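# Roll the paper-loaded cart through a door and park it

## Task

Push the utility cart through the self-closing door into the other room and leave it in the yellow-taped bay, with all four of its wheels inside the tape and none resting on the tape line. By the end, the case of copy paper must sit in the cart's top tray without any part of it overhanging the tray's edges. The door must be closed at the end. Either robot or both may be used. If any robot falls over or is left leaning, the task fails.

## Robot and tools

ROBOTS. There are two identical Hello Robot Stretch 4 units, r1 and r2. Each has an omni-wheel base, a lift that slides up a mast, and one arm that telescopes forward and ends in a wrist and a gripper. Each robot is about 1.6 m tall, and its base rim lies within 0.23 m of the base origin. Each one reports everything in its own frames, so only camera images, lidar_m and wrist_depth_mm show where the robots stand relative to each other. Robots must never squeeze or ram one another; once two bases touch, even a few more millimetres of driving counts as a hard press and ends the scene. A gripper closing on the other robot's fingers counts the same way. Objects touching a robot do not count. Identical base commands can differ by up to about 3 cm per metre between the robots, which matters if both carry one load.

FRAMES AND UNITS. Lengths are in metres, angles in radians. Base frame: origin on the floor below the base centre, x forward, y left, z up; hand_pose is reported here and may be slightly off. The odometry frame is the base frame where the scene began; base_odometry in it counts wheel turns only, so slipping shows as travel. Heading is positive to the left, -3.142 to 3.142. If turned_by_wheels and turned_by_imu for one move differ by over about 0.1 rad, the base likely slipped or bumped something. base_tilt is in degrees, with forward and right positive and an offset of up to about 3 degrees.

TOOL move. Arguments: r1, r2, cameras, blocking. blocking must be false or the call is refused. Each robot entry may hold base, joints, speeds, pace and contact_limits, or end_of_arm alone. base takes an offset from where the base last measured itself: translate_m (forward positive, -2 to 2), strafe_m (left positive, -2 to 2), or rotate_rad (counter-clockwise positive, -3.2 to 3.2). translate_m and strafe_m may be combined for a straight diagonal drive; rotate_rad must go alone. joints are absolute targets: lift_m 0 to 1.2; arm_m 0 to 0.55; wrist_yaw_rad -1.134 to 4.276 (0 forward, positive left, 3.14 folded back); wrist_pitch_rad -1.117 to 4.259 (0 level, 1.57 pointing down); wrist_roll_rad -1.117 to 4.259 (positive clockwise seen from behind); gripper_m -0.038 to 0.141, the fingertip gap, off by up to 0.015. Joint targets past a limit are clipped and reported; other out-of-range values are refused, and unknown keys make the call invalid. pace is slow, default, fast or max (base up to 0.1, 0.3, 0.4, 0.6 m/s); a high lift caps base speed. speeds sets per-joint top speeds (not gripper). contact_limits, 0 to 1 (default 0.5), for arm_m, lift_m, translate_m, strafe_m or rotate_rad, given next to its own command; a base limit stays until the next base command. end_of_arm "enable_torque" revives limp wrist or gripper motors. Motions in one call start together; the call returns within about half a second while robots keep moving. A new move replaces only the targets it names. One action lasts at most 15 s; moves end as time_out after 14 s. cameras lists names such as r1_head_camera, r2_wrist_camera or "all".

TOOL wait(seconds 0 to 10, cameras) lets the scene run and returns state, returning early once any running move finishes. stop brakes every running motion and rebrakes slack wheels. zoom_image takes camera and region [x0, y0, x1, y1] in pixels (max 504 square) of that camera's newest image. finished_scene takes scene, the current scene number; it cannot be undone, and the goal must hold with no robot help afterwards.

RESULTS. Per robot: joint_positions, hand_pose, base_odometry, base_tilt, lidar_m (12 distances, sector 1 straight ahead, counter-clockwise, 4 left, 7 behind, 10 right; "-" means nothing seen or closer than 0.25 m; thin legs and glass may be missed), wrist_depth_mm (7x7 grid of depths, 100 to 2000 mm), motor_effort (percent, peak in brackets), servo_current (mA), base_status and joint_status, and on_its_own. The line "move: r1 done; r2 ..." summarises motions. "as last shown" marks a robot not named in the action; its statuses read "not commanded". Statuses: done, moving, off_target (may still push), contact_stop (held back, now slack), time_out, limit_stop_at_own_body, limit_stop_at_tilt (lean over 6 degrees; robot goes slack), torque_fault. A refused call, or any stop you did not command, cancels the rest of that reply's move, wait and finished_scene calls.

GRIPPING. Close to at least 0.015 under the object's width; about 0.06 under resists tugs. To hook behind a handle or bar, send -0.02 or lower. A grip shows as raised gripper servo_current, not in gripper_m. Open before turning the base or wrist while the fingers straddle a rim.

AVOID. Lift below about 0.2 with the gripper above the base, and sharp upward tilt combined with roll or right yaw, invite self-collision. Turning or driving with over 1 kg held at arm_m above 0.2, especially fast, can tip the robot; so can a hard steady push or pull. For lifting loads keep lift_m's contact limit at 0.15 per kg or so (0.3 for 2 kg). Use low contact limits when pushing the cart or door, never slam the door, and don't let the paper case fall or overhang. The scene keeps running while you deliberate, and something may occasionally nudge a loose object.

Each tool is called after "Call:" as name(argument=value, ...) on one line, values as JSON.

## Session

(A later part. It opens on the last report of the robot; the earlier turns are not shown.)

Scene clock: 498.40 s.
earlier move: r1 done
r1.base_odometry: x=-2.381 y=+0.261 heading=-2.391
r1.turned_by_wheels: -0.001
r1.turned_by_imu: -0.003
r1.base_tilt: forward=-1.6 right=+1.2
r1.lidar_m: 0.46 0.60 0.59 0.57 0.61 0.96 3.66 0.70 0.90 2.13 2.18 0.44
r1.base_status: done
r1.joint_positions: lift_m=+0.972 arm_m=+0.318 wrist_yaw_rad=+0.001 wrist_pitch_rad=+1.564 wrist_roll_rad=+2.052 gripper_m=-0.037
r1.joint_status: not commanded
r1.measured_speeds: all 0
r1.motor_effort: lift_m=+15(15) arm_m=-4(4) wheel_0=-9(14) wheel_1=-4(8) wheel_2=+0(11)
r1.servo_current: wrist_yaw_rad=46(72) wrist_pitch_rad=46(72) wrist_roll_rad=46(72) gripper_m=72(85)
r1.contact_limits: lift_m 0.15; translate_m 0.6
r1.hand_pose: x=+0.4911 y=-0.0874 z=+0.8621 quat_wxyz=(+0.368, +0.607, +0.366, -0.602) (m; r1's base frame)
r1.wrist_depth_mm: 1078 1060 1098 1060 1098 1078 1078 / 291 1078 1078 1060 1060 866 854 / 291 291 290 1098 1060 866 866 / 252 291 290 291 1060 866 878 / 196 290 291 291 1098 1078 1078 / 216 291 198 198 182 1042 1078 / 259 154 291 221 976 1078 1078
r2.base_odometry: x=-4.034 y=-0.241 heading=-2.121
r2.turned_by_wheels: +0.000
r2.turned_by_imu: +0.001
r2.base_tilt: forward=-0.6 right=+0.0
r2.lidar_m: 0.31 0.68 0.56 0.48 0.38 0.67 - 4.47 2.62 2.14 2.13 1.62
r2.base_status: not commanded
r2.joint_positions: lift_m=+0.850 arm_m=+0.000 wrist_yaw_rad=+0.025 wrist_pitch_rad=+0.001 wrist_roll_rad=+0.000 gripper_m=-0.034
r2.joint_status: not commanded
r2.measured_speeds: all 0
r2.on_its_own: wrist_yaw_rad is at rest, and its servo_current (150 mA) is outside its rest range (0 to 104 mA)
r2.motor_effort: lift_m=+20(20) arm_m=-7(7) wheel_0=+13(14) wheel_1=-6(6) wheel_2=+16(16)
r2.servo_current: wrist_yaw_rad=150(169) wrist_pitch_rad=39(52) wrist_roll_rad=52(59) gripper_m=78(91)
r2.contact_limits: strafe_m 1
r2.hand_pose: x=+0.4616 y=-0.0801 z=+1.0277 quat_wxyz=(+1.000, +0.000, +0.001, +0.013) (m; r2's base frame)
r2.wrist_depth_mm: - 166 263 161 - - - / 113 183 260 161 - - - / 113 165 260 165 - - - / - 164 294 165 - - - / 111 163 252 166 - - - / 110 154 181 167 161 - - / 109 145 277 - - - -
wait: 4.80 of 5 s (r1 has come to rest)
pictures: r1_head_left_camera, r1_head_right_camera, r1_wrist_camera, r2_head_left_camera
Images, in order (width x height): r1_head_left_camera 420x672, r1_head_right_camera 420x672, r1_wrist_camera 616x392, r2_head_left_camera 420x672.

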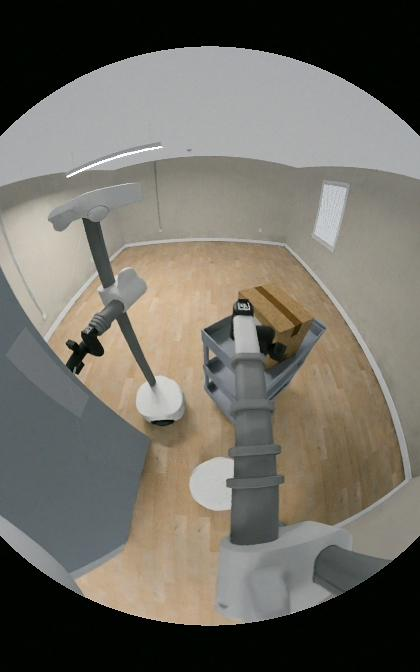

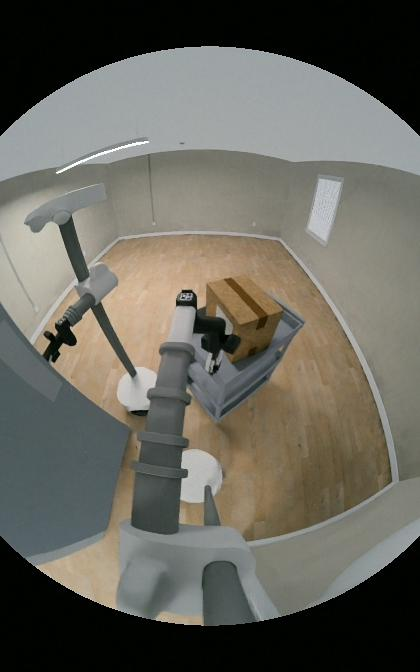

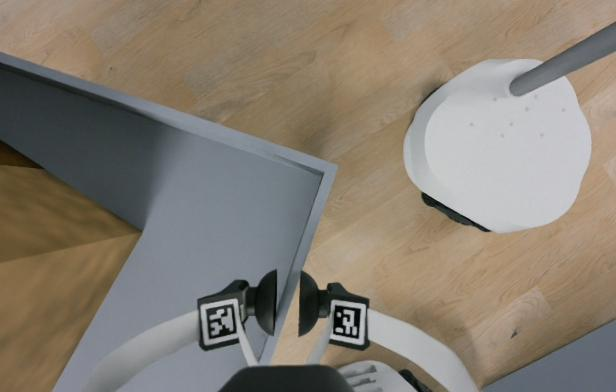

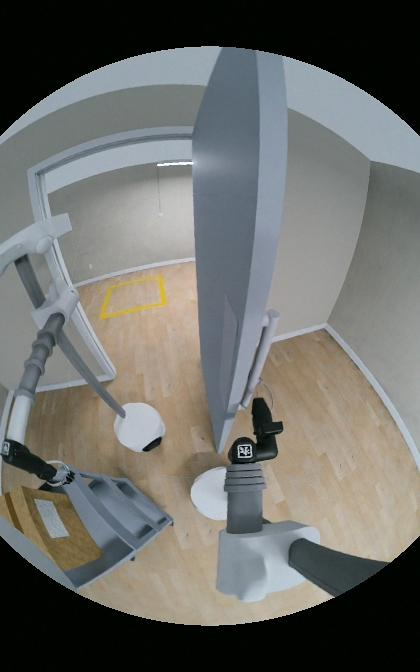

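Call:
move(r2={"base":{"strafe_m":-0.24},"pace":"slow","contact_limits":{"strafe_m":1.0}}, blocking=false)

Call:
wait(seconds=4, cameras=["all"])

Scene clock: 532.53 s.
move: r2 moving
r1: as last shown
r1.turned_by_wheels: +0.000
r1.turned_by_imu: +0.000
r1.base_tilt: forward=-1.6 right=+1.3
r1.lidar_m: 0.47 0.59 0.60 0.58 0.62 0.96 3.66 0.68 0.91 2.11 2.20 0.44
r1.motor_effort: lift_m=+15(15) arm_m=-4(4) wheel_0=-10(10) wheel_1=-5(5) wheel_2=+0(0)
r1.servo_current: wrist_yaw_rad=46(65) wrist_pitch_rad=52(59) wrist_roll_rad=39(52) gripper_m=72(78)
r1.contact_limits: lift_m 0.15; translate_m 0.6
r1.wrist_depth_mm: 1098 1078 1098 1078 1078 1060 1078 / 291 1078 1078 1078 1078 866 842 / 293 291 290 1078 1078 854 854 / 251 290 291 290 1078 866 866 / 196 290 291 290 1078 1060 1060 / 215 293 200 196 181 1078 1078 / 262 154 291 221 991 1060 1078
r2.base_odometry: x=-4.046 y=-0.233 heading=-2.119
r2.turned_by_wheels: +0.002
r2.turned_by_imu: +0.009
r2.base_tilt: forward=-0.6 right=+0.0
r2.lidar_m: 0.33 0.70 0.58 0.49 0.39 0.80 - 4.50 2.55 2.13 2.10 1.61
r2.base_status: strafe_m moving
r2.joint_positions: lift_m=+0.850 arm_m=+0.000 wrist_yaw_rad=+0.025 wrist_pitch_rad=+0.001 wrist_roll_rad=+0.000 gripper_m=-0.034
r2.joint_status: not commanded
r2.measured_speeds: translate_m=+0.000 strafe_m=-0.056 rotate_rad=-0.001 lift_m=+0.000 arm_m=+0.000 wrist_yaw_rad=+0.000 wrist_pitch_rad=+0.000 wrist_roll_rad=+0.000
r2.motor_effort: lift_m=+20(20) arm_m=-7(7) wheel_0=+21(23) wheel_1=-9(9) wheel_2=+13(15)
r2.servo_current: wrist_yaw_rad=163(169) wrist_pitch_rad=39(39) wrist_roll_rad=46(52) gripper_m=78(85)
r2.contact_limits: strafe_m 1
r2.hand_pose: x=+0.4616 y=-0.0801 z=+1.0277 quat_wxyz=(+1.000, +0.000, +0.001, +0.013) (m; r2's base frame)
r2.wrist_depth_mm: - 167 267 161 - - - / 107 185 265 161 - - - / 107 167 263 166 - - - / - 182 260 166 - - - / 112 165 255 166 - - - / 111 148 178 167 167 - - / 110 154 279 - - - -
pictures: none

Scene clock: 535.57 s.
earlier move: r2 done
r1.base_odometry: x=-2.381 y=+0.261 heading=-2.391
r1.turned_by_wheels: +0.000
r1.turned_by_imu: +0.000
r1.base_tilt: forward=-1.6 right=+1.3
r1.lidar_m: 0.44 0.78 0.77 0.71 0.74 1.00 3.65 0.70 0.91 2.13 2.18 0.45
r1.base_status: not commanded
r1.joint_positions: lift_m=+0.972 arm_m=+0.318 wrist_yaw_rad=+0.001 wrist_pitch_rad=+1.564 wrist_roll_rad=+2.052 gripper_m=-0.037
r1.joint_status: not commanded
r1.measured_speeds: all 0
r1.motor_effort: lift_m=+15(15) arm_m=-4(4) wheel_0=-10(10) wheel_1=-5(5) wheel_2=+0(0)
r1.servo_current: wrist_yaw_rad=59(72) wrist_pitch_rad=46(59) wrist_roll_rad=59(65) gripper_m=72(78)
r1.contact_limits: lift_m 0.15; translate_m 0.6
r1.hand_pose: x=+0.4911 y=-0.0874 z=+0.8621 quat_wxyz=(+0.368, +0.607, +0.366, -0.602) (m; r1's base frame)
r1.wrist_depth_mm: 1078 1060 1060 1098 1060 1098 1078 / 293 1078 1078 1078 1078 878 854 / 293 291 291 1098 1078 854 866 / 253 290 291 291 1078 866 854 / 196 291 291 290 1078 1060 1098 / 216 293 200 197 182 1078 1098 / 259 154 291 220 1078 1078 1078
r2.base_odometry: x=-4.238 y=-0.116 heading=-2.119
r2.turned_by_wheels: +0.000
r2.turned_by_imu: +0.127
r2.base_tilt: forward=-0.6 right=+0.1
r2.lidar_m: 0.30 4.30 0.79 0.68 0.61 3.47 - 3.41 2.11 1.88 1.91 1.50
r2.base_status: done
r2.joint_positions: lift_m=+0.850 arm_m=+0.000 wrist_yaw_rad=+0.026 wrist_pitch_rad=+0.001 wrist_roll_rad=+0.000 gripper_m=-0.034
r2.joint_status: not commanded
r2.measured_speeds: all 0
r2.on_its_own: wrist_yaw_rad is at rest, and its servo_current (169 mA) is outside its rest range (0 to 104 mA)
r2.motor_effort: lift_m=+20(20) arm_m=-7(7) wheel_0=+14(23) wheel_1=-6(9) wheel_2=+20(20)
r2.servo_current: wrist_yaw_rad=169(169) wrist_pitch_rad=39(52) wrist_roll_rad=52(59) gripper_m=78(85)
r2.contact_limits: strafe_m 1
r2.hand_pose: x=+0.4616 y=-0.0800 z=+1.0277 quat_wxyz=(+1.000, +0.000, +0.001, +0.013) (m; r2's base frame)
r2.wrist_depth_mm: - 167 294 161 - - - / 107 167 293 161 - - - / 107 166 286 165 - - - / - 165 283 166 - - - / - 162 276 166 - - - / - 145 179 167 160 - - / - 145 310 - - - -
wait: 3.03 of 4 s (r2 has come to rest)
pictures: r1_head_camera, r1_head_left_camera, r1_head_right_camera, r1_wrist_camera, r2_head_camera, r2_head_left_camera, r2_head_right_camera, r2_wrist_camera
Images, in order (width x height): r1_head_camera 420x560, r1_head_left_camera 420x672, r1_head_right_camera 420x672, r1_wrist_camera 616x392, r2_head_camera 420x560, r2_head_left_camera 420x672, r2_head_right_camera 420x672, r2_wrist_camera 616x392.

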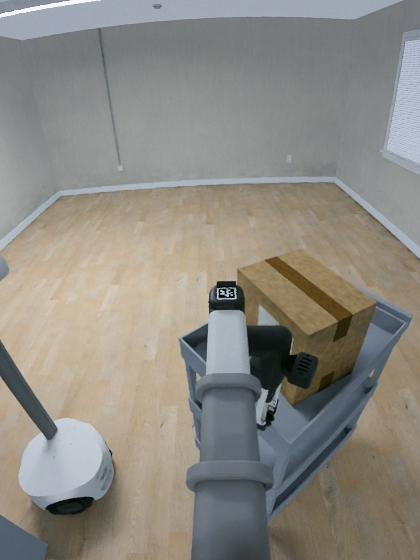

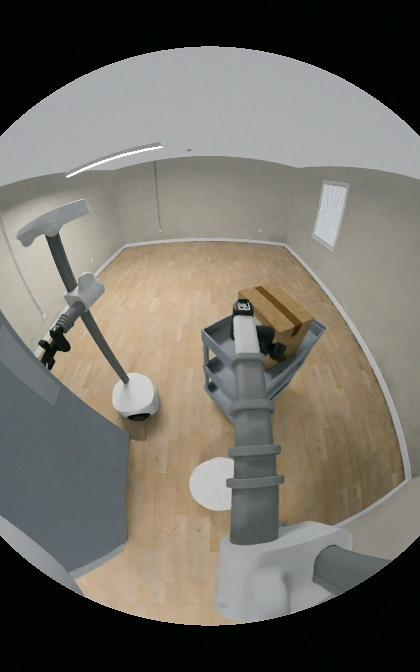

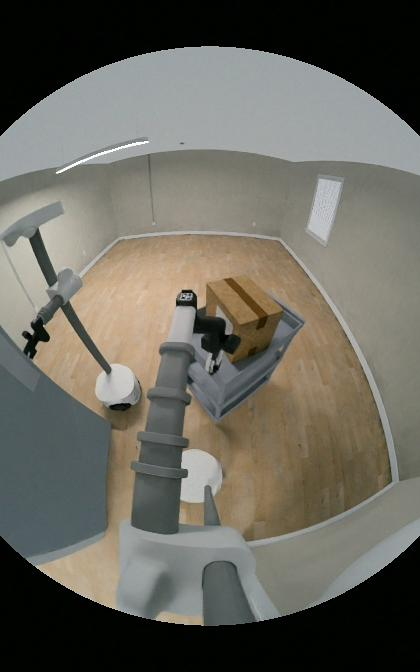

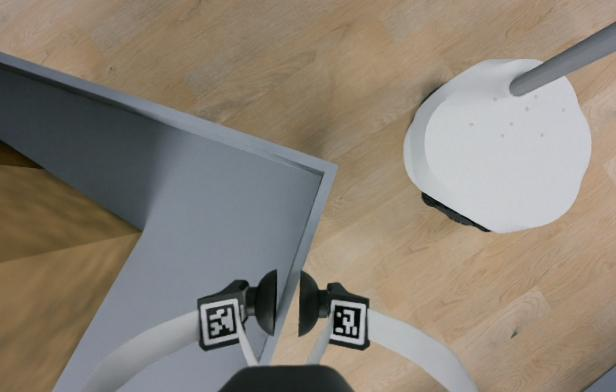

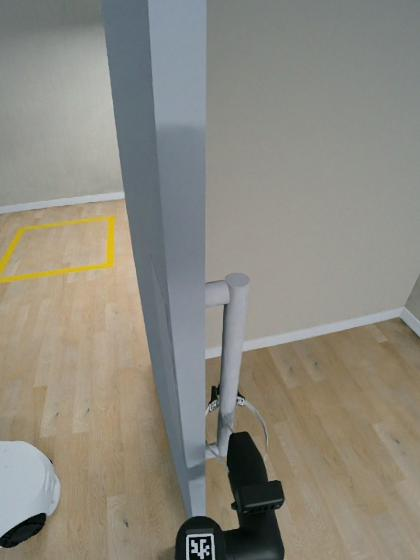

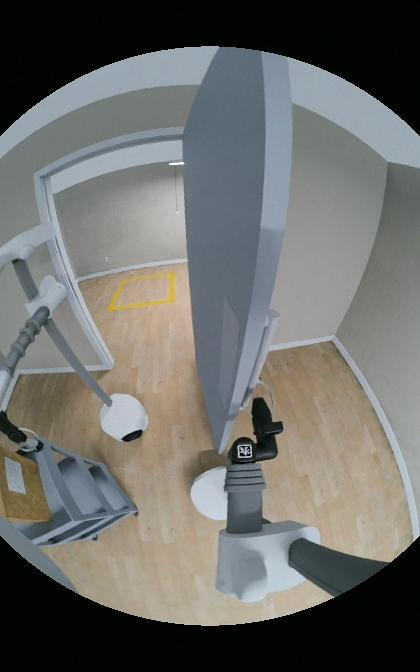

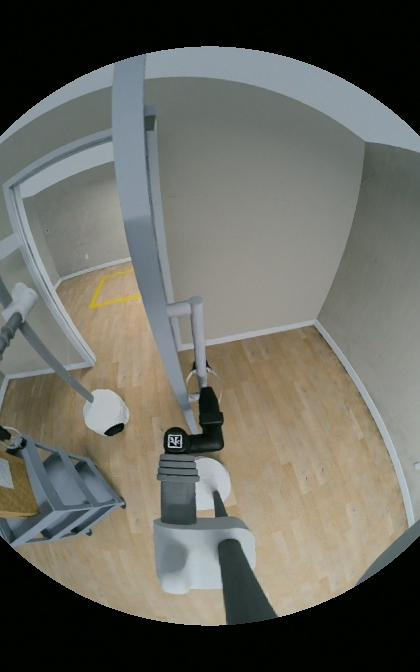

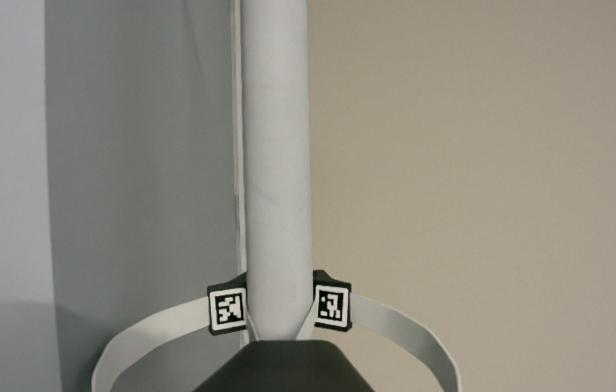

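Call:
move(r1={"base":{"translate_m":-0.25},"pace":"slow","contact_limits":{"translate_m":0.6}}, blocking=false)

Call:
wait(seconds=5, cameras=["r1_head_left_camera","r1_wrist_camera","r1_head_camera","r2_head_left_camera"])

Scene clock: 552.83 s.
move: r1 moving
r1.base_odometry: x=-2.372 y=+0.269 heading=-2.392
r1.turned_by_wheels: -0.001
r1.turned_by_imu: -0.001
r1.base_tilt: forward=-1.5 right=+1.3
r1.lidar_m: 0.45 0.80 0.75 0.69 0.71 0.99 3.65 0.67 0.88 2.12 2.18 0.45
r1.base_status: translate_m moving
r1.joint_positions: lift_m=+0.972 arm_m=+0.318 wrist_yaw_rad=+0.001 wrist_pitch_rad=+1.563 wrist_roll_rad=+2.052 gripper_m=-0.037
r1.joint_status: not commanded
r1.measured_speeds: translate_m=-0.048 strafe_m=+0.000 rotate_rad=+0.002 lift_m=+0.000 arm_m=+0.000 wrist_yaw_rad=+0.000 wrist_pitch_rad=-0.005 wrist_roll_rad=+0.000
r1.motor_effort: lift_m=+15(15) arm_m=-4(4) wheel_0=-9(11) wheel_1=-4(8) wheel_2=+5(5)
r1.servo_current: wrist_yaw_rad=39(65) wrist_pitch_rad=46(52) wrist_roll_rad=39(65) gripper_m=72(78)
r1.contact_limits: lift_m 0.15; translate_m 0.6
r1.hand_pose: x=+0.4911 y=-0.0874 z=+0.8621 quat_wxyz=(+0.368, +0.607, +0.366, -0.602) (m; r1's base frame)
r1.wrist_depth_mm: 1078 1078 1078 1098 1098 1078 1060 / 293 1078 1078 1078 1078 854 866 / 293 291 293 1060 1078 866 854 / 241 293 290 291 1060 854 854 / 198 293 290 291 1098 1078 1060 / 230 293 185 195 1078 1078 1098 / 285 151 294 1078 172 1060 1078
r2.base_odometry: x=-4.238 y=-0.116 heading=-2.119
r2.turned_by_wheels: +0.000
r2.turned_by_imu: +0.000
r2.base_tilt: forward=-0.6 right=+0.1
r2.lidar_m: 0.31 4.30 0.78 0.64 0.60 3.49 - 3.43 2.11 1.87 1.90 1.51
r2.base_status: not commanded
r2.joint_positions: lift_m=+0.850 arm_m=+0.000 wrist_yaw_rad=+0.026 wrist_pitch_rad=+0.001 wrist_roll_rad=+0.000 gripper_m=-0.034
r2.joint_status: not commanded
r2.measured_speeds: all 0
r2.motor_effort: lift_m=+20(20) arm_m=-7(7) wheel_0=+14(14) wheel_1=-6(6) wheel_2=+19(19)
r2.servo_current: wrist_yaw_rad=169(169) wrist_pitch_rad=46(46) wrist_roll_rad=52(59) gripper_m=78(85)
r2.contact_limits: strafe_m 1
r2.hand_pose: x=+0.4616 y=-0.0800 z=+1.0277 quat_wxyz=(+1.000, +0.000, +0.001, +0.013) (m; r2's base frame)
r2.wrist_depth_mm: - 167 293 161 - - - / 107 167 291 162 - - - / 107 167 286 165 - - - / - 165 282 166 - - - / - 163 276 166 - - - / - 146 179 167 160 - - / - 145 309 - - - -
pictures: none

Scene clock: 556.10 s.
earlier move: r1 done
r1.base_odometry: x=-2.198 y=+0.431 heading=-2.392
r1.turned_by_wheels: +0.000
r1.turned_by_imu: -0.001
r1.base_tilt: forward=-1.6 right=+1.3
r1.lidar_m: 0.43 0.95 0.75 0.68 0.69 3.48 3.40 0.50 0.54 1.39 2.21 0.41
r1.base_status: done
r1.joint_positions: lift_m=+0.972 arm_m=+0.318 wrist_yaw_rad=+0.001 wrist_pitch_rad=+1.568 wrist_roll_rad=+2.052 gripper_m=-0.037
r1.joint_status: not commanded
r1.measured_speeds: all 0
r1.motor_effort: lift_m=+15(15) arm_m=-4(4) wheel_0=-6(13) wheel_1=-3(9) wheel_2=+1(9)
r1.servo_current: wrist_yaw_rad=59(78) wrist_pitch_rad=46(72) wrist_roll_rad=52(65) gripper_m=78(85)
r1.contact_limits: lift_m 0.15; translate_m 0.6
r1.hand_pose: x=+0.4898 y=-0.0874 z=+0.8621 quat_wxyz=(+0.367, +0.605, +0.366, -0.604) (m; r1's base frame)
r1.wrist_depth_mm: 291 1078 1078 1078 1060 1060 1060 / 293 293 1078 1078 1078 866 854 / 258 291 291 1078 1078 866 878 / 194 287 291 291 1060 854 866 / 196 291 293 291 1060 1078 1098 / 254 291 184 200 185 1078 1060 / 293 149 293 181 1098 135 1060
r2.base_odometry: x=-4.238 y=-0.116 heading=-2.119
r2.turned_by_wheels: +0.000
r2.turned_by_imu: +0.000
r2.base_tilt: forward=-0.6 right=+0.0
r2.lidar_m: 0.30 0.99 0.84 0.67 0.99 3.50 - 3.47 2.12 1.86 1.89 1.49
r2.base_status: not commanded
r2.joint_positions: lift_m=+0.850 arm_m=+0.000 wrist_yaw_rad=+0.026 wrist_pitch_rad=+0.001 wrist_roll_rad=+0.000 gripper_m=-0.034
r2.joint_status: not commanded
r2.measured_speeds: all 0
r2.on_its_own: wrist_yaw_rad is at rest, and its servo_current (169 mA) is outside its rest range (0 to 104 mA)
r2.motor_effort: lift_m=+20(20) arm_m=-7(7) wheel_0=+13(14) wheel_1=-6(7) wheel_2=+19(20)
r2.servo_current: wrist_yaw_rad=169(176) wrist_pitch_rad=39(46) wrist_roll_rad=59(59) gripper_m=78(85)
r2.contact_limits: strafe_m 1
r2.hand_pose: x=+0.4616 y=-0.0800 z=+1.0277 quat_wxyz=(+1.000, +0.000, +0.001, +0.013) (m; r2's base frame)
r2.wrist_depth_mm: - 167 293 161 - - - / 107 167 293 162 - - - / 107 166 286 165 - - - / - 165 283 166 - - - / - 163 276 166 - - - / - 146 179 167 160 - - / - 145 309 - - - -
wait: 3.27 of 5 s (r1 has come to rest)
pictures: r1_head_camera, r1_head_left_camera, r1_wrist_camera, r2_head_left_camera
Images, in order (width x height): r1_head_camera 420x560, r1_head_left_camera 420x672, r1_wrist_camera 616x392, r2_head_left_camera 420x672.

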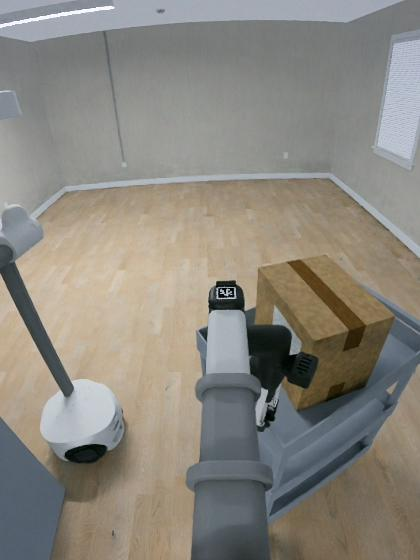

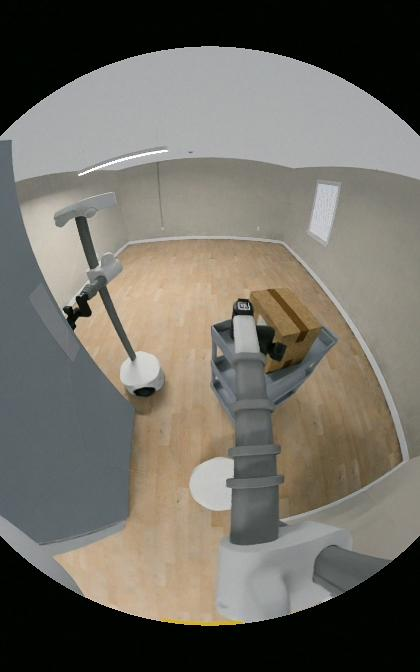

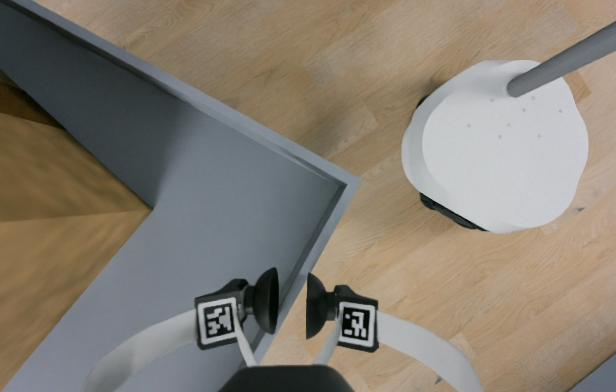

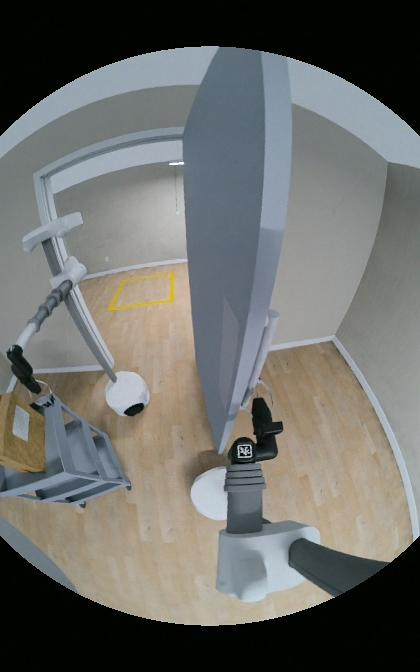

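Call:
move(r1={"base":{"strafe_m":0.28},"pace":"slow","contact_limits":{"strafe_m":0.6}}, blocking=false)

Call:
wait(seconds=5, cameras=["r1_head_left_camera","r1_wrist_camera","r1_head_camera","r2_head_left_camera"])

Scene clock: 594.80 s.
move: r1 moving
r1.base_odometry: x=-2.188 y=+0.420 heading=-2.393
r1.turned_by_wheels: -0.001
r1.turned_by_imu: -0.002
r1.base_tilt: forward=-1.6 right=+1.3
r1.lidar_m: 0.48 0.95 0.74 0.65 0.69 3.50 3.41 0.49 0.54 1.37 2.23 0.43
r1.base_status: strafe_m moving
r1.joint_positions: lift_m=+0.972 arm_m=+0.318 wrist_yaw_rad=+0.001 wrist_pitch_rad=+1.568 wrist_roll_rad=+2.052 gripper_m=-0.037
r1.joint_status: not commanded
r1.measured_speeds: translate_m=-0.001 strafe_m=+0.056 rotate_rad=+0.000 lift_m=+0.000 arm_m=+0.000 wrist_yaw_rad=+0.000 wrist_pitch_rad=+0.000 wrist_roll_rad=+0.000
r1.motor_effort: lift_m=+15(15) arm_m=-4(4) wheel_0=-16(16) wheel_1=+4(5) wheel_2=-2(2)
r1.servo_current: wrist_yaw_rad=33(52) wrist_pitch_rad=46(52) wrist_roll_rad=46(65) gripper_m=72(78)
r1.contact_limits: lift_m 0.15; strafe_m 0.6
r1.hand_pose: x=+0.4898 y=-0.0874 z=+0.8621 quat_wxyz=(+0.367, +0.605, +0.366, -0.604) (m; r1's base frame)
r1.wrist_depth_mm: 294 1098 1078 1078 1060 1060 1078 / 296 294 1078 1060 1098 866 866 / 254 296 294 293 1098 854 866 / 191 293 294 294 1060 866 866 / 211 293 294 293 1078 1060 1078 / 271 291 181 213 1078 1060 1098 / 294 152 293 1060 176 1078 1078
r2.base_odometry: x=-4.238 y=-0.116 heading=-2.119
r2.turned_by_wheels: +0.000
r2.turned_by_imu: +0.000
r2.base_tilt: forward=-0.6 right=+0.0
r2.lidar_m: 0.30 0.98 0.80 0.68 0.99 3.50 - 3.45 2.12 1.88 1.89 1.53
r2.base_status: not commanded
r2.joint_positions: lift_m=+0.850 arm_m=+0.000 wrist_yaw_rad=+0.026 wrist_pitch_rad=+0.001 wrist_roll_rad=+0.000 gripper_m=-0.034
r2.joint_status: not commanded
r2.measured_speeds: all 0
r2.motor_effort: lift_m=+20(20) arm_m=-7(7) wheel_0=+14(14) wheel_1=-6(6) wheel_2=+19(20)
r2.servo_current: wrist_yaw_rad=163(169) wrist_pitch_rad=39(46) wrist_roll_rad=52(52) gripper_m=78(85)
r2.contact_limits: strafe_m 1
r2.hand_pose: x=+0.4616 y=-0.0800 z=+1.0277 quat_wxyz=(+1.000, +0.000, +0.001, +0.013) (m; r2's base frame)
r2.wrist_depth_mm: - 167 293 161 - - - / 107 167 291 161 - - - / 107 166 287 164 - - - / - 165 283 166 - - - / - 162 276 166 - - - / - 146 179 167 160 - - / - 145 312 - - - -
pictures: none

Scene clock: 598.23 s.
earlier move: r1 done
r1.base_odometry: x=-2.007 y=+0.226 heading=-2.392
r1.turned_by_wheels: +0.001
r1.turned_by_imu: +0.001
r1.base_tilt: forward=-1.6 right=+1.3
r1.lidar_m: 0.77 0.67 0.44 0.40 0.42 0.55 3.41 3.45 0.69 1.43 0.58 0.45
r1.base_status: done
r1.joint_positions: lift_m=+0.972 arm_m=+0.318 wrist_yaw_rad=+0.001 wrist_pitch_rad=+1.572 wrist_roll_rad=+2.052 gripper_m=-0.037
r1.joint_status: not commanded
r1.measured_speeds: all 0
r1.motor_effort: lift_m=+16(16) arm_m=+4(4) wheel_0=-4(20) wheel_1=+1(6) wheel_2=+1(5)
r1.servo_current: wrist_yaw_rad=52(65) wrist_pitch_rad=39(52) wrist_roll_rad=39(65) gripper_m=59(78)
r1.contact_limits: lift_m 0.15; strafe_m 0.6
r1.hand_pose: x=+0.4886 y=-0.0874 z=+0.8621 quat_wxyz=(+0.366, +0.604, +0.367, -0.605) (m; r1's base frame)
r1.wrist_depth_mm: 289 290 290 263 1098 1078 1078 / 287 289 251 1098 1098 866 878 / 289 247 - 1078 1078 866 866 / 243 285 1078 1078 1060 866 878 / 281 1060 1078 1078 1078 1078 1078 / 1078 1060 185 196 1078 1060 - / 1078 1078 1060 1060 164 - -
r2.base_odometry: x=-4.238 y=-0.116 heading=-2.119
r2.turned_by_wheels: +0.000
r2.turned_by_imu: +0.000
r2.base_tilt: forward=-0.6 right=+0.0
r2.lidar_m: 0.30 0.77 0.59 0.65 2.87 3.45 - 3.42 2.10 1.88 1.87 1.49
r2.base_status: not commanded
r2.joint_positions: lift_m=+0.850 arm_m=+0.000 wrist_yaw_rad=+0.026 wrist_pitch_rad=+0.001 wrist_roll_rad=+0.000 gripper_m=-0.034
r2.joint_status: not commanded
r2.measured_speeds: all 0
r2.on_its_own: wrist_yaw_rad is at rest, and its servo_current (156 mA) is outside its rest range (0 to 104 mA)
r2.motor_effort: lift_m=+20(20) arm_m=-7(7) wheel_0=+14(14) wheel_1=-6(6) wheel_2=+19(20)
r2.servo_current: wrist_yaw_rad=156(176) wrist_pitch_rad=46(46) wrist_roll_rad=46(65) gripper_m=72(85)
r2.contact_limits: strafe_m 1
r2.hand_pose: x=+0.4616 y=-0.0800 z=+1.0277 quat_wxyz=(+1.000, +0.000, +0.001, +0.013) (m; r2's base frame)
r2.wrist_depth_mm: - 167 294 161 - - - / 107 167 291 162 - - - / 107 166 286 165 - - - / - 165 283 166 - - - / - 163 276 166 - - - / - 146 178 167 161 - - / - 145 310 - - - -
wait: 3.43 of 5 s (r1 has come to rest)
pictures: r1_head_camera, r1_head_left_camera, r1_wrist_camera, r2_head_left_camera
Images, in order (width x height): r1_head_camera 420x560, r1_head_left_camera 420x672, r1_wrist_camera 616x392, r2_head_left_camera 420x672.

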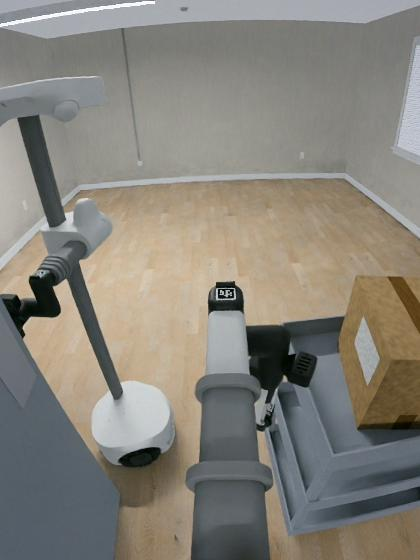

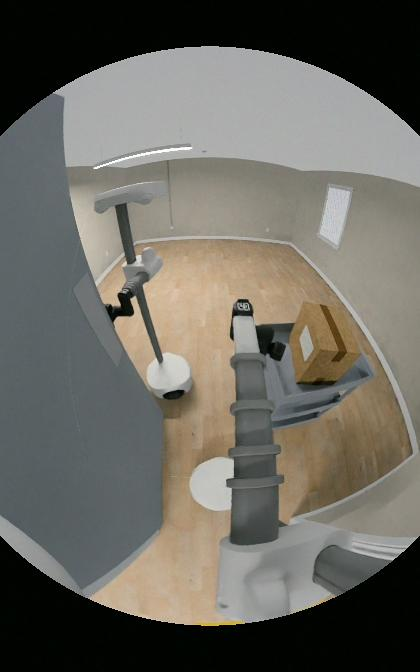

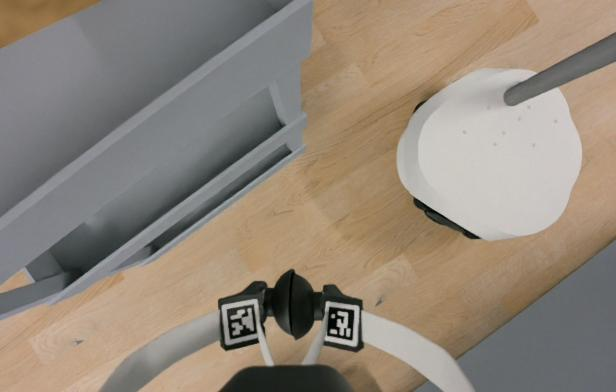

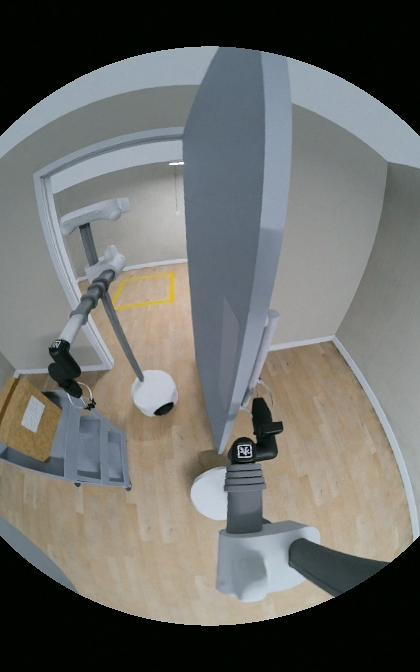

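Call:
move(r1={"joints":{"gripper_m":0.05,"lift_m":1.06}}, blocking=false)

Call:
wait(seconds=1.5)

Call:
move(r1={"joints":{"arm_m":0.05},"base":{"strafe_m":-0.505,"translate_m":-0.033}}, blocking=false)

Call:
wait(seconds=4)

Call:
move(r1={"base":{"rotate_rad":0.6}}, blocking=false)

Call:
wait(seconds=2)

Call:
move(r1={"joints":{"arm_m":0.318},"contact_limits":{"arm_m":0.1}}, blocking=false)

Call:
wait(seconds=2, cameras=["r1_head_left_camera","r1_wrist_camera","r1_head_camera"])

Scene clock: 646.77 s.
move: r1 moving
r1.base_odometry: x=-2.007 y=+0.226 heading=-2.392
r1.turned_by_wheels: +0.000
r1.turned_by_imu: +0.000
r1.base_tilt: forward=-1.6 right=+1.3
r1.lidar_m: 0.71 0.68 0.44 0.40 0.42 0.56 3.41 3.46 0.69 1.43 0.58 0.44
r1.base_status: not commanded
r1.joint_positions: lift_m=+1.010 arm_m=+0.318 wrist_yaw_rad=+0.001 wrist_pitch_rad=+1.572 wrist_roll_rad=+2.052 gripper_m=-0.012
r1.joint_status: lift_m moving; gripper_m moving
r1.measured_speeds: translate_m=+0.000 strafe_m=+0.000 rotate_rad=+0.000 lift_m=+0.146 arm_m=+0.000 wrist_yaw_rad=+0.000 wrist_pitch_rad=+0.000 wrist_roll_rad=+0.000
r1.motor_effort: lift_m=+27(27) arm_m=+4(4) wheel_0=-3(4) wheel_1=+2(2) wheel_2=+1(1)
r1.servo_current: wrist_yaw_rad=33(65) wrist_pitch_rad=39(46) wrist_roll_rad=39(78) gripper_m=59(65)
r1.contact_limits: strafe_m 0.6
r1.hand_pose: x=+0.4886 y=-0.0874 z=+0.8994 quat_wxyz=(+0.366, +0.604, +0.367, -0.605) (m; r1's base frame)
r1.wrist_depth_mm: 296 322 322 294 1118 1138 1118 / 320 322 298 1118 1118 904 1118 / 320 320 307 1118 1098 904 891 / 319 294 1118 1118 1098 904 1118 / 303 1098 1098 1118 1118 1118 1098 / 1098 1098 1118 200 1098 1118 - / 1098 1098 180 183 152 - -
r2.base_odometry: x=-4.238 y=-0.116 heading=-2.119
r2.turned_by_wheels: +0.000
r2.turned_by_imu: +0.000
r2.base_tilt: forward=-0.7 right=+0.0
r2.lidar_m: 0.31 0.75 0.61 0.65 2.88 3.45 - 3.42 2.14 1.87 1.90 1.50
r2.base_status: not commanded
r2.joint_positions: lift_m=+0.850 arm_m=+0.000 wrist_yaw_rad=+0.026 wrist_pitch_rad=+0.001 wrist_roll_rad=+0.000 gripper_m=-0.034
r2.joint_status: not commanded
r2.measured_speeds: all 0
r2.motor_effort: lift_m=+20(20) arm_m=-7(7) wheel_0=+13(14) wheel_1=-6(6) wheel_2=+19(20)
r2.servo_current: wrist_yaw_rad=156(169) wrist_pitch_rad=46(46) wrist_roll_rad=39(52) gripper_m=78(85)
r2.contact_limits: strafe_m 1
r2.hand_pose: x=+0.4616 y=-0.0800 z=+1.0277 quat_wxyz=(+1.000, +0.000, +0.001, +0.013) (m; r2's base frame)
r2.wrist_depth_mm: - 167 294 161 - - - / 107 167 290 162 - - - / 107 166 286 165 - - - / - 165 283 166 - - - / - 163 276 166 - - - / - 146 179 167 160 - - / - 145 310 - - - -
pictures: none

Scene clock: 647.83 s.
earlier move: r1 done
r1.base_odometry: x=-2.007 y=+0.226 heading=-2.392
r1.turned_by_wheels: +0.000
r1.turned_by_imu: +0.000
r1.base_tilt: forward=-1.5 right=+1.3
r1.lidar_m: 0.74 0.71 0.45 0.40 0.41 0.58 3.39 3.46 0.70 1.42 0.60 0.44
r1.base_status: not commanded
r1.joint_positions: lift_m=+1.060 arm_m=+0.318 wrist_yaw_rad=+0.001 wrist_pitch_rad=+1.572 wrist_roll_rad=+2.052 gripper_m=+0.050
r1.joint_status: all done
r1.measured_speeds: all 0
r1.motor_effort: lift_m=+24(27) arm_m=+4(4) wheel_0=-3(4) wheel_1=+2(2) wheel_2=+1(1)
r1.servo_current: wrist_yaw_rad=52(65) wrist_pitch_rad=46(52) wrist_roll_rad=46(78) gripper_m=39(72)
r1.contact_limits: strafe_m 0.6
r1.hand_pose: x=+0.4886 y=-0.0874 z=+0.9494 quat_wxyz=(+0.366, +0.604, +0.367, -0.605) (m; r1's base frame)
r1.wrist_depth_mm: 300 355 377 1160 1182 1182 1160 / 370 377 375 399 1160 1138 1205 / 373 377 349 1160 1118 946 1182 / 375 349 1160 1182 1182 960 1160 / 357 691 1138 1182 1160 1182 1182 / 1182 1160 195 1138 190 1160 - / 1160 1160 1138 166 1160 - -
r2.base_odometry: x=-4.238 y=-0.116 heading=-2.119
r2.turned_by_wheels: +0.000
r2.turned_by_imu: +0.000
r2.base_tilt: forward=-0.6 right=+0.0
r2.lidar_m: 0.31 0.77 0.60 0.66 2.89 3.50 - 3.47 2.12 1.86 1.90 1.48
r2.base_status: not commanded
r2.joint_positions: lift_m=+0.850 arm_m=+0.000 wrist_yaw_rad=+0.026 wrist_pitch_rad=+0.001 wrist_roll_rad=+0.000 gripper_m=-0.034
r2.joint_status: not commanded
r2.measured_speeds: all 0
r2.on_its_own: wrist_yaw_rad is at rest, and its servo_current (163 mA) is outside its rest range (0 to 104 mA)
r2.motor_effort: lift_m=+20(20) arm_m=-7(7) wheel_0=+14(14) wheel_1=-6(6) wheel_2=+19(20)
r2.servo_current: wrist_yaw_rad=163(169) wrist_pitch_rad=39(46) wrist_roll_rad=33(59) gripper_m=72(85)
r2.contact_limits: strafe_m 1
r2.hand_pose: x=+0.4616 y=-0.0800 z=+1.0277 quat_wxyz=(+1.000, +0.000, +0.001, +0.013) (m; r2's base frame)
r2.wrist_depth_mm: - 167 293 161 - - - / 107 167 290 162 - - - / 107 166 286 165 - - - / - 165 282 166 - - - / - 163 274 166 - - - / - 145 178 167 161 - - / - 145 312 - - - -
wait: 1.07 of 1.5 s (r1 has come to rest)
pictures: none

Scene clock: 648.33 s.
move: r1 moving
r1.base_odometry: x=-2.029 y=+0.253 heading=-2.391
r1.turned_by_wheels: +0.000
r1.turned_by_imu: +0.000
r1.base_tilt: forward=-1.6 right=+1.2
r1.lidar_m: 0.67 0.74 0.47 0.44 0.44 0.66 3.40 3.45 0.65 1.41 0.56 0.42
r1.base_status: translate_m moving; strafe_m moving
r1.joint_positions: lift_m=+1.060 arm_m=+0.267 wrist_yaw_rad=+0.001 wrist_pitch_rad=+1.572 wrist_roll_rad=+2.052 gripper_m=+0.050
r1.joint_status: arm_m moving
r1.measured_speeds: translate_m=-0.009 strafe_m=-0.135 rotate_rad=+0.000 lift_m=+0.000 arm_m=-0.195 wrist_yaw_rad=+0.000 wrist_pitch_rad=+0.000 wrist_roll_rad=+0.000
r1.motor_effort: lift_m=+24(24) arm_m=-4(6) wheel_0=+8(10) wheel_1=-8(10) wheel_2=+3(5)
r1.servo_current: wrist_yaw_rad=52(65) wrist_pitch_rad=46(46) wrist_roll_rad=59(65) gripper_m=46(52)
r1.hand_pose: x=+0.4379 y=-0.0874 z=+0.9494 quat_wxyz=(+0.366, +0.604, +0.367, -0.605) (m; r1's base frame)
r1.wrist_depth_mm: 250 375 375 1160 1182 1160 1182 / 310 375 370 1182 1160 1160 1182 / 373 373 375 1182 1008 960 1160 / 373 375 384 1160 1025 946 1182 / 373 377 1160 1160 1160 1182 1182 / 394 1138 195 1138 191 1182 - / 1138 1160 1160 165 1160 - -
r2.base_odometry: x=-4.238 y=-0.116 heading=-2.119
r2.turned_by_wheels: +0.000
r2.turned_by_imu: +0.000
r2.base_tilt: forward=-0.6 right=+0.0
r2.lidar_m: 0.30 0.83 0.65 0.65 2.88 3.48 - 3.45 2.12 1.83 1.90 1.51
r2.base_status: not commanded
r2.joint_positions: lift_m=+0.850 arm_m=+0.000 wrist_yaw_rad=+0.026 wrist_pitch_rad=+0.001 wrist_roll_rad=+0.000 gripper_m=-0.034
r2.joint_status: not commanded
r2.measured_speeds: all 0
r2.motor_effort: lift_m=+20(20) arm_m=-7(7) wheel_0=+14(14) wheel_1=-6(6) wheel_2=+19(19)
r2.servo_current: wrist_yaw_rad=163(169) wrist_pitch_rad=46(46) wrist_roll_rad=52(52) gripper_m=78(85)
r2.contact_limits: strafe_m 1
r2.hand_pose: x=+0.4616 y=-0.0800 z=+1.0277 quat_wxyz=(+1.000, +0.000, +0.001, +0.013) (m; r2's base frame)
r2.wrist_depth_mm: - 167 294 161 - - - / 107 167 291 162 - - - / 107 166 287 165 - - - / - 165 285 165 - - - / - 163 276 166 - - - / - 146 179 167 160 - - / - 145 309 - - - -
pictures: none

Scene clock: 650.90 s.
earlier move: r1 done
r1.base_odometry: x=-2.327 y=+0.618 heading=-2.392
r1.turned_by_wheels: +0.000
r1.turned_by_imu: -0.003
r1.base_tilt: forward=-1.6 right=+1.3
r1.lidar_m: 0.43 0.41 0.98 0.91 0.93 3.44 0.34 0.34 0.51 1.21 1.95 0.47
r1.base_status: done
r1.joint_positions: lift_m=+1.060 arm_m=+0.050 wrist_yaw_rad=+0.001 wrist_pitch_rad=+1.572 wrist_roll_rad=+2.052 gripper_m=+0.050
r1.joint_status: all done
r1.measured_speeds: all 0
r1.motor_effort: lift_m=+23(24) arm_m=-4(7) wheel_0=+1(11) wheel_1=-1(11) wheel_2=+1(5)
r1.servo_current: wrist_yaw_rad=46(78) wrist_pitch_rad=46(52) wrist_roll_rad=39(65) gripper_m=39(52)
r1.hand_pose: x=+0.2207 y=-0.0874 z=+0.9494 quat_wxyz=(+0.366, +0.604, +0.367, -0.605) (m; r1's base frame)
r1.wrist_depth_mm: 1160 1182 1160 1182 1205 - - / 1138 1160 1160 1160 1160 469 343 / 1160 1160 1160 1160 946 1182 1160 / 1160 1160 1160 1160 960 1182 1182 / - - 1160 1205 960 1205 1205 / 382 - 193 1160 191 1182 1205 / 355 137 - 143 1138 1160 1160
r2.base_odometry: x=-4.238 y=-0.116 heading=-2.119
r2.turned_by_wheels: +0.000
r2.turned_by_imu: +0.000
r2.base_tilt: forward=-0.6 right=+0.0
r2.lidar_m: 0.31 4.31 0.75 0.66 2.88 3.48 - 3.46 2.14 1.88 1.89 1.48
r2.base_status: not commanded
r2.joint_positions: lift_m=+0.850 arm_m=+0.000 wrist_yaw_rad=+0.026 wrist_pitch_rad=+0.001 wrist_roll_rad=+0.000 gripper_m=-0.034
r2.joint_status: not commanded
r2.measured_speeds: all 0
r2.on_its_own: wrist_yaw_rad is at rest, and its servo_current (163 mA) is outside its rest range (0 to 104 mA)
r2.motor_effort: lift_m=+20(20) arm_m=-7(7) wheel_0=+14(14) wheel_1=-6(7) wheel_2=+19(20)
r2.servo_current: wrist_yaw_rad=163(176) wrist_pitch_rad=33(46) wrist_roll_rad=52(65) gripper_m=72(85)
r2.contact_limits: strafe_m 1
r2.hand_pose: x=+0.4616 y=-0.0800 z=+1.0277 quat_wxyz=(+1.000, +0.000, +0.001, +0.013) (m; r2's base frame)
r2.wrist_depth_mm: - 167 294 161 - - - / 107 167 290 162 - - - / 107 166 286 165 - - - / - 165 283 165 - - - / - 162 278 166 - - - / - 145 178 167 160 - - / - 145 310 - - - -
wait: 2.57 of 4 s (r1 has come to rest)
pictures: none

Scene clock: 651.40 s.
move: r1 moving
r1.base_odometry: x=-2.327 y=+0.618 heading=-2.212
r1.turned_by_wheels: +0.179
r1.turned_by_imu: +0.180
r1.base_tilt: forward=-1.6 right=+1.3
r1.lidar_m: 0.43 0.45 0.94 0.90 1.02 3.30 0.33 0.37 0.61 1.90 0.61 0.44
r1.base_status: rotate_rad moving
r1.joint_positions: lift_m=+1.060 arm_m=+0.050 wrist_yaw_rad=+0.001 wrist_pitch_rad=+1.572 wrist_roll_rad=+2.052 gripper_m=+0.050
r1.joint_status: not commanded
r1.measured_speeds: translate_m=+0.002 strafe_m=+0.000 rotate_rad=+0.689 lift_m=+0.000 arm_m=+0.000 wrist_yaw_rad=+0.000 wrist_pitch_rad=+0.000 wrist_roll_rad=+0.000
r1.motor_effort: lift_m=+23(23) arm_m=-4(5) wheel_0=-7(8) wheel_1=-7(8) wheel_2=-5(7)
r1.servo_current: wrist_yaw_rad=46(72) wrist_pitch_rad=39(46) wrist_roll_rad=52(65) gripper_m=46(46)
r1.hand_pose: x=+0.2207 y=-0.0874 z=+0.9494 quat_wxyz=(+0.366, +0.604, +0.367, -0.605) (m; r1's base frame)
r1.wrist_depth_mm: 1138 1160 1160 1160 1160 - - / 1160 1160 1160 1182 1182 1098 343 / 1118 1182 1160 1160 960 1182 1160 / - - 1160 1160 946 1205 1182 / 379 - 1160 1160 960 1182 1182 / 353 - 192 1160 190 1182 1160 / 334 148 - 166 1160 1182 1205
r2.base_odometry: x=-4.238 y=-0.116 heading=-2.119
r2.turned_by_wheels: +0.000
r2.turned_by_imu: +0.000
r2.base_tilt: forward=-0.6 right=+0.0
r2.lidar_m: 0.29 4.28 0.75 0.65 2.89 3.45 - 3.46 2.11 1.89 1.89 1.49
r2.base_status: not commanded
r2.joint_positions: lift_m=+0.850 arm_m=+0.000 wrist_yaw_rad=+0.026 wrist_pitch_rad=+0.001 wrist_roll_rad=+0.000 gripper_m=-0.034
r2.joint_status: not commanded
r2.measured_speeds: all 0
r2.motor_effort: lift_m=+20(20) arm_m=-7(7) wheel_0=+14(14) wheel_1=-6(6) wheel_2=+19(20)
r2.servo_current: wrist_yaw_rad=163(176) wrist_pitch_rad=33(46) wrist_roll_rad=52(59) gripper_m=78(85)
r2.contact_limits: strafe_m 1
r2.hand_pose: x=+0.4616 y=-0.0800 z=+1.0277 quat_wxyz=(+1.000, +0.000, +0.001, +0.013) (m; r2's base frame)
r2.wrist_depth_mm: - 167 294 161 - - - / 107 167 291 161 - - - / 107 165 286 165 - - - / - 165 283 166 - - - / - 163 277 166 - - - / - 146 178 167 161 - - / - 145 310 - - - -
pictures: none

Scene clock: 652.50 s.
earlier move: r1 done
r1.base_odometry: x=-2.327 y=+0.618 heading=-1.792
r1.turned_by_wheels: +0.420
r1.turned_by_imu: +0.423
r1.base_tilt: forward=-1.6 right=+1.3
r1.lidar_m: 0.44 0.96 0.91 0.94 3.37 0.34 0.35 0.53 1.57 2.00 0.44 0.41
r1.base_status: done
r1.joint_positions: lift_m=+1.060 arm_m=+0.050 wrist_yaw_rad=+0.001 wrist_pitch_rad=+1.572 wrist_roll_rad=+2.052 gripper_m=+0.050
r1.joint_status: not commanded
r1.measured_speeds: all 0
r1.motor_effort: lift_m=+23(23) arm_m=-5(5) wheel_0=-2(8) wheel_1=-2(8) wheel_2=-2(7)
r1.servo_current: wrist_yaw_rad=52(72) wrist_pitch_rad=46(46) wrist_roll_rad=52(65) gripper_m=46(46)
r1.hand_pose: x=+0.2207 y=-0.0874 z=+0.9494 quat_wxyz=(+0.366, +0.604, +0.367, -0.605) (m; r1's base frame)
r1.wrist_depth_mm: 343 - 1160 1160 1160 1205 - / 342 - 1182 1160 1160 1160 343 / 340 - 1160 1160 976 960 - / 336 - 1160 1160 960 1182 1182 / 345 - 1160 1160 960 1160 1205 / 359 - 193 1160 190 1160 1182 / 336 148 1160 166 1182 1160 1138
r2.base_odometry: x=-4.238 y=-0.116 heading=-2.119
r2.turned_by_wheels: +0.000
r2.turned_by_imu: +0.000
r2.base_tilt: forward=-0.6 right=+0.0
r2.lidar_m: 0.32 4.29 0.76 0.66 2.89 3.46 - 3.43 2.12 1.87 1.90 1.51
r2.base_status: not commanded
r2.joint_positions: lift_m=+0.850 arm_m=+0.000 wrist_yaw_rad=+0.026 wrist_pitch_rad=+0.001 wrist_roll_rad=+0.000 gripper_m=-0.034
r2.joint_status: not commanded
r2.measured_speeds: all 0
r2.on_its_own: wrist_yaw_rad is at rest, and its servo_current (169 mA) is outside its rest range (0 to 104 mA)
r2.motor_effort: lift_m=+20(20) arm_m=-7(7) wheel_0=+14(14) wheel_1=-6(7) wheel_2=+19(20)
r2.servo_current: wrist_yaw_rad=169(176) wrist_pitch_rad=33(46) wrist_roll_rad=46(59) gripper_m=78(85)
r2.contact_limits: strafe_m 1
r2.hand_pose: x=+0.4616 y=-0.0800 z=+1.0277 quat_wxyz=(+1.000, +0.000, +0.001, +0.013) (m; r2's base frame)
r2.wrist_depth_mm: - 167 294 161 - - - / 108 167 290 161 - - - / 107 166 286 165 - - - / - 165 283 166 - - - / - 163 277 166 - - - / - 146 179 167 160 - - / - 145 310 - - - -
wait: 1.10 of 2 s (r1 has come to rest)
pictures: none

Scene clock: 653.00 s.
move: r1 moving
r1.base_odometry: x=-2.327 y=+0.618 heading=-1.792
r1.turned_by_wheels: +0.000
r1.turned_by_imu: +0.000
r1.base_tilt: forward=-1.6 right=+1.3
r1.lidar_m: 0.44 0.96 0.90 0.96 3.38 0.32 0.33 0.53 1.58 2.02 0.47 0.42
r1.base_status: not commanded
r1.joint_positions: lift_m=+1.060 arm_m=+0.101 wrist_yaw_rad=+0.001 wrist_pitch_rad=+1.572 wrist_roll_rad=+2.052 gripper_m=+0.050
r1.joint_status: arm_m moving
r1.measured_speeds: translate_m=+0.000 strafe_m=+0.000 rotate_rad=+0.000 lift_m=+0.000 arm_m=+0.195 wrist_yaw_rad=+0.000 wrist_pitch_rad=+0.000 wrist_roll_rad=+0.000
r1.motor_effort: lift_m=+23(24) arm_m=+3(6) wheel_0=-2(3) wheel_1=-2(2) wheel_2=-2(2)
r1.servo_current: wrist_yaw_rad=46(72) wrist_pitch_rad=39(46) wrist_roll_rad=52(65) gripper_m=39(52)
r1.contact_limits: arm_m 0.1
r1.hand_pose: x=+0.2714 y=-0.0874 z=+0.9494 quat_wxyz=(+0.366, +0.604, +0.367, -0.605) (m; r1's base frame)
r1.wrist_depth_mm: 373 382 1182 1138 1182 1182 - / 334 377 1160 1160 1160 1182 404 / 330 370 1160 1182 960 960 - / 340 366 1160 1182 931 960 1160 / 349 362 1160 1160 976 1182 1160 / 368 351 193 1138 190 1182 1160 / 370 322 1160 166 1160 1160 1160
r2.base_odometry: x=-4.238 y=-0.116 heading=-2.119
r2.turned_by_wheels: +0.000
r2.turned_by_imu: +0.000
r2.base_tilt: forward=-0.6 right=+0.0
r2.lidar_m: 0.30 4.31 0.78 0.66 2.90 3.46 - 3.44 2.11 1.87 1.90 1.50
r2.base_status: not commanded
r2.joint_positions: lift_m=+0.850 arm_m=+0.000 wrist_yaw_rad=+0.026 wrist_pitch_rad=+0.001 wrist_roll_rad=+0.000 gripper_m=-0.034
r2.joint_status: not commanded
r2.measured_speeds: all 0
r2.motor_effort: lift_m=+20(20) arm_m=-7(7) wheel_0=+14(14) wheel_1=-6(6) wheel_2=+19(20)
r2.servo_current: wrist_yaw_rad=156(169) wrist_pitch_rad=39(52) wrist_roll_rad=46(52) gripper_m=78(78)
r2.contact_limits: strafe_m 1
r2.hand_pose: x=+0.4616 y=-0.0800 z=+1.0277 quat_wxyz=(+1.000, +0.000, +0.001, +0.013) (m; r2's base frame)
r2.wrist_depth_mm: - 167 294 161 - - - / 107 167 290 162 - - - / 107 166 287 165 - - - / - 165 283 166 - - - / - 162 277 165 - - - / - 146 179 167 160 - - / - 144 310 - - - -
pictures: none

Scene clock: 654.43 s.
earlier move: r1 done
r1.base_odometry: x=-2.327 y=+0.618 heading=-1.792
r1.turned_by_wheels: +0.000
r1.turned_by_imu: +0.000
r1.base_tilt: forward=-1.6 right=+1.3
r1.lidar_m: 0.45 0.97 0.91 0.94 3.39 0.34 0.36 0.53 1.59 2.03 0.44 0.43
r1.base_status: not commanded
r1.joint_positions: lift_m=+1.060 arm_m=+0.318 wrist_yaw_rad=+0.001 wrist_pitch_rad=+1.572 wrist_roll_rad=+2.052 gripper_m=+0.050
r1.joint_status: all done
r1.measured_speeds: all 0
r1.motor_effort: lift_m=+23(24) arm_m=+4(6) wheel_0=-3(3) wheel_1=-2(2) wheel_2=-2(2)
r1.servo_current: wrist_yaw_rad=26(72) wrist_pitch_rad=39(52) wrist_roll_rad=46(65) gripper_m=46(52)
r1.contact_limits: arm_m 0.1
r1.hand_pose: x=+0.4886 y=-0.0874 z=+0.9494 quat_wxyz=(+0.366, +0.604, +0.367, -0.605) (m; r1's base frame)
r1.wrist_depth_mm: - 138 225 375 1160 1205 1182 / - 139 257 375 1138 1160 1118 / - 151 281 375 1160 960 976 / 116 157 366 379 1182 960 1182 / 377 375 373 379 1138 1160 1160 / 375 373 195 377 190 1160 1160 / 1160 329 1182 154 1182 1205 1205
r2.base_odometry: x=-4.238 y=-0.116 heading=-2.119
r2.turned_by_wheels: +0.000
r2.turned_by_imu: +0.000
r2.base_tilt: forward=-0.6 right=+0.0
r2.lidar_m: 0.30 4.30 0.76 0.64 2.89 3.48 - 3.42 2.13 1.88 1.90 1.50
r2.base_status: not commanded
r2.joint_positions: lift_m=+0.850 arm_m=+0.000 wrist_yaw_rad=+0.026 wrist_pitch_rad=+0.001 wrist_roll_rad=+0.000 gripper_m=-0.034
r2.joint_status: not commanded
r2.measured_speeds: all 0
r2.on_its_own: wrist_yaw_rad is at rest, and its servo_current (163 mA) is outside its rest range (0 to 104 mA)
r2.motor_effort: lift_m=+20(20) arm_m=-7(7) wheel_0=+14(14) wheel_1=-6(6) wheel_2=+20(20)
r2.servo_current: wrist_yaw_rad=163(176) wrist_pitch_rad=39(52) wrist_roll_rad=52(52) gripper_m=72(85)
r2.contact_limits: strafe_m 1
r2.hand_pose: x=+0.4616 y=-0.0800 z=+1.0277 quat_wxyz=(+1.000, +0.000, +0.001, +0.013) (m; r2's base frame)
r2.wrist_depth_mm: - 167 296 162 - - - / 107 167 291 161 - - - / 107 166 286 165 - - - / - 165 283 165 - - - / - 162 276 166 - - - / - 146 179 167 160 - - / - 145 309 - - - -
wait: 1.43 of 2 s (r1 has come to rest)
pictures: r1_head_camera, r1_head_left_camera, r1_wrist_camera
Images, in order (width x height): r1_head_camera 420x560, r1_head_left_camera 420x672, r1_wrist_camera 616x392.

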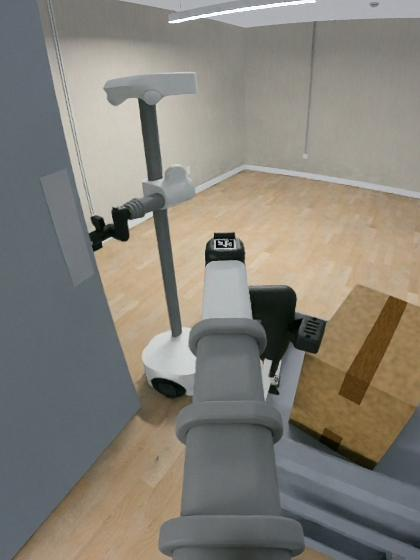

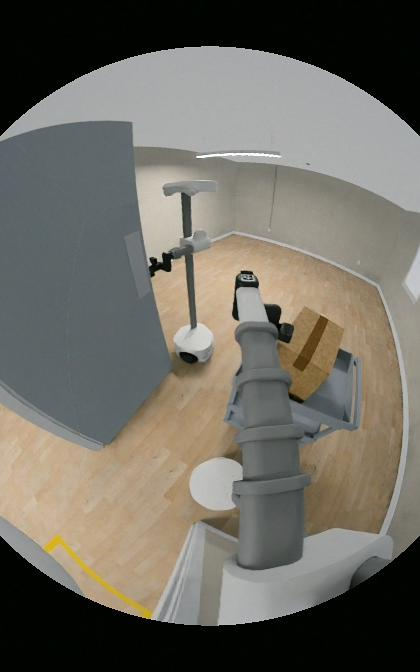

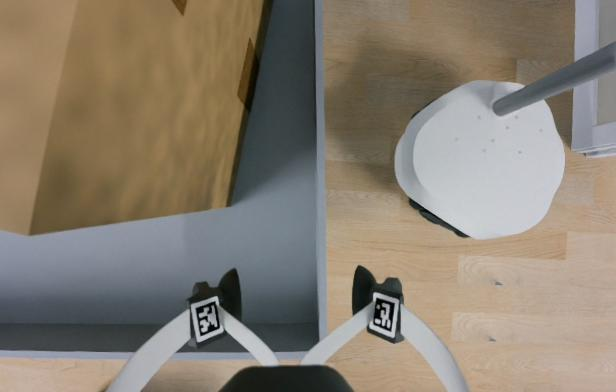

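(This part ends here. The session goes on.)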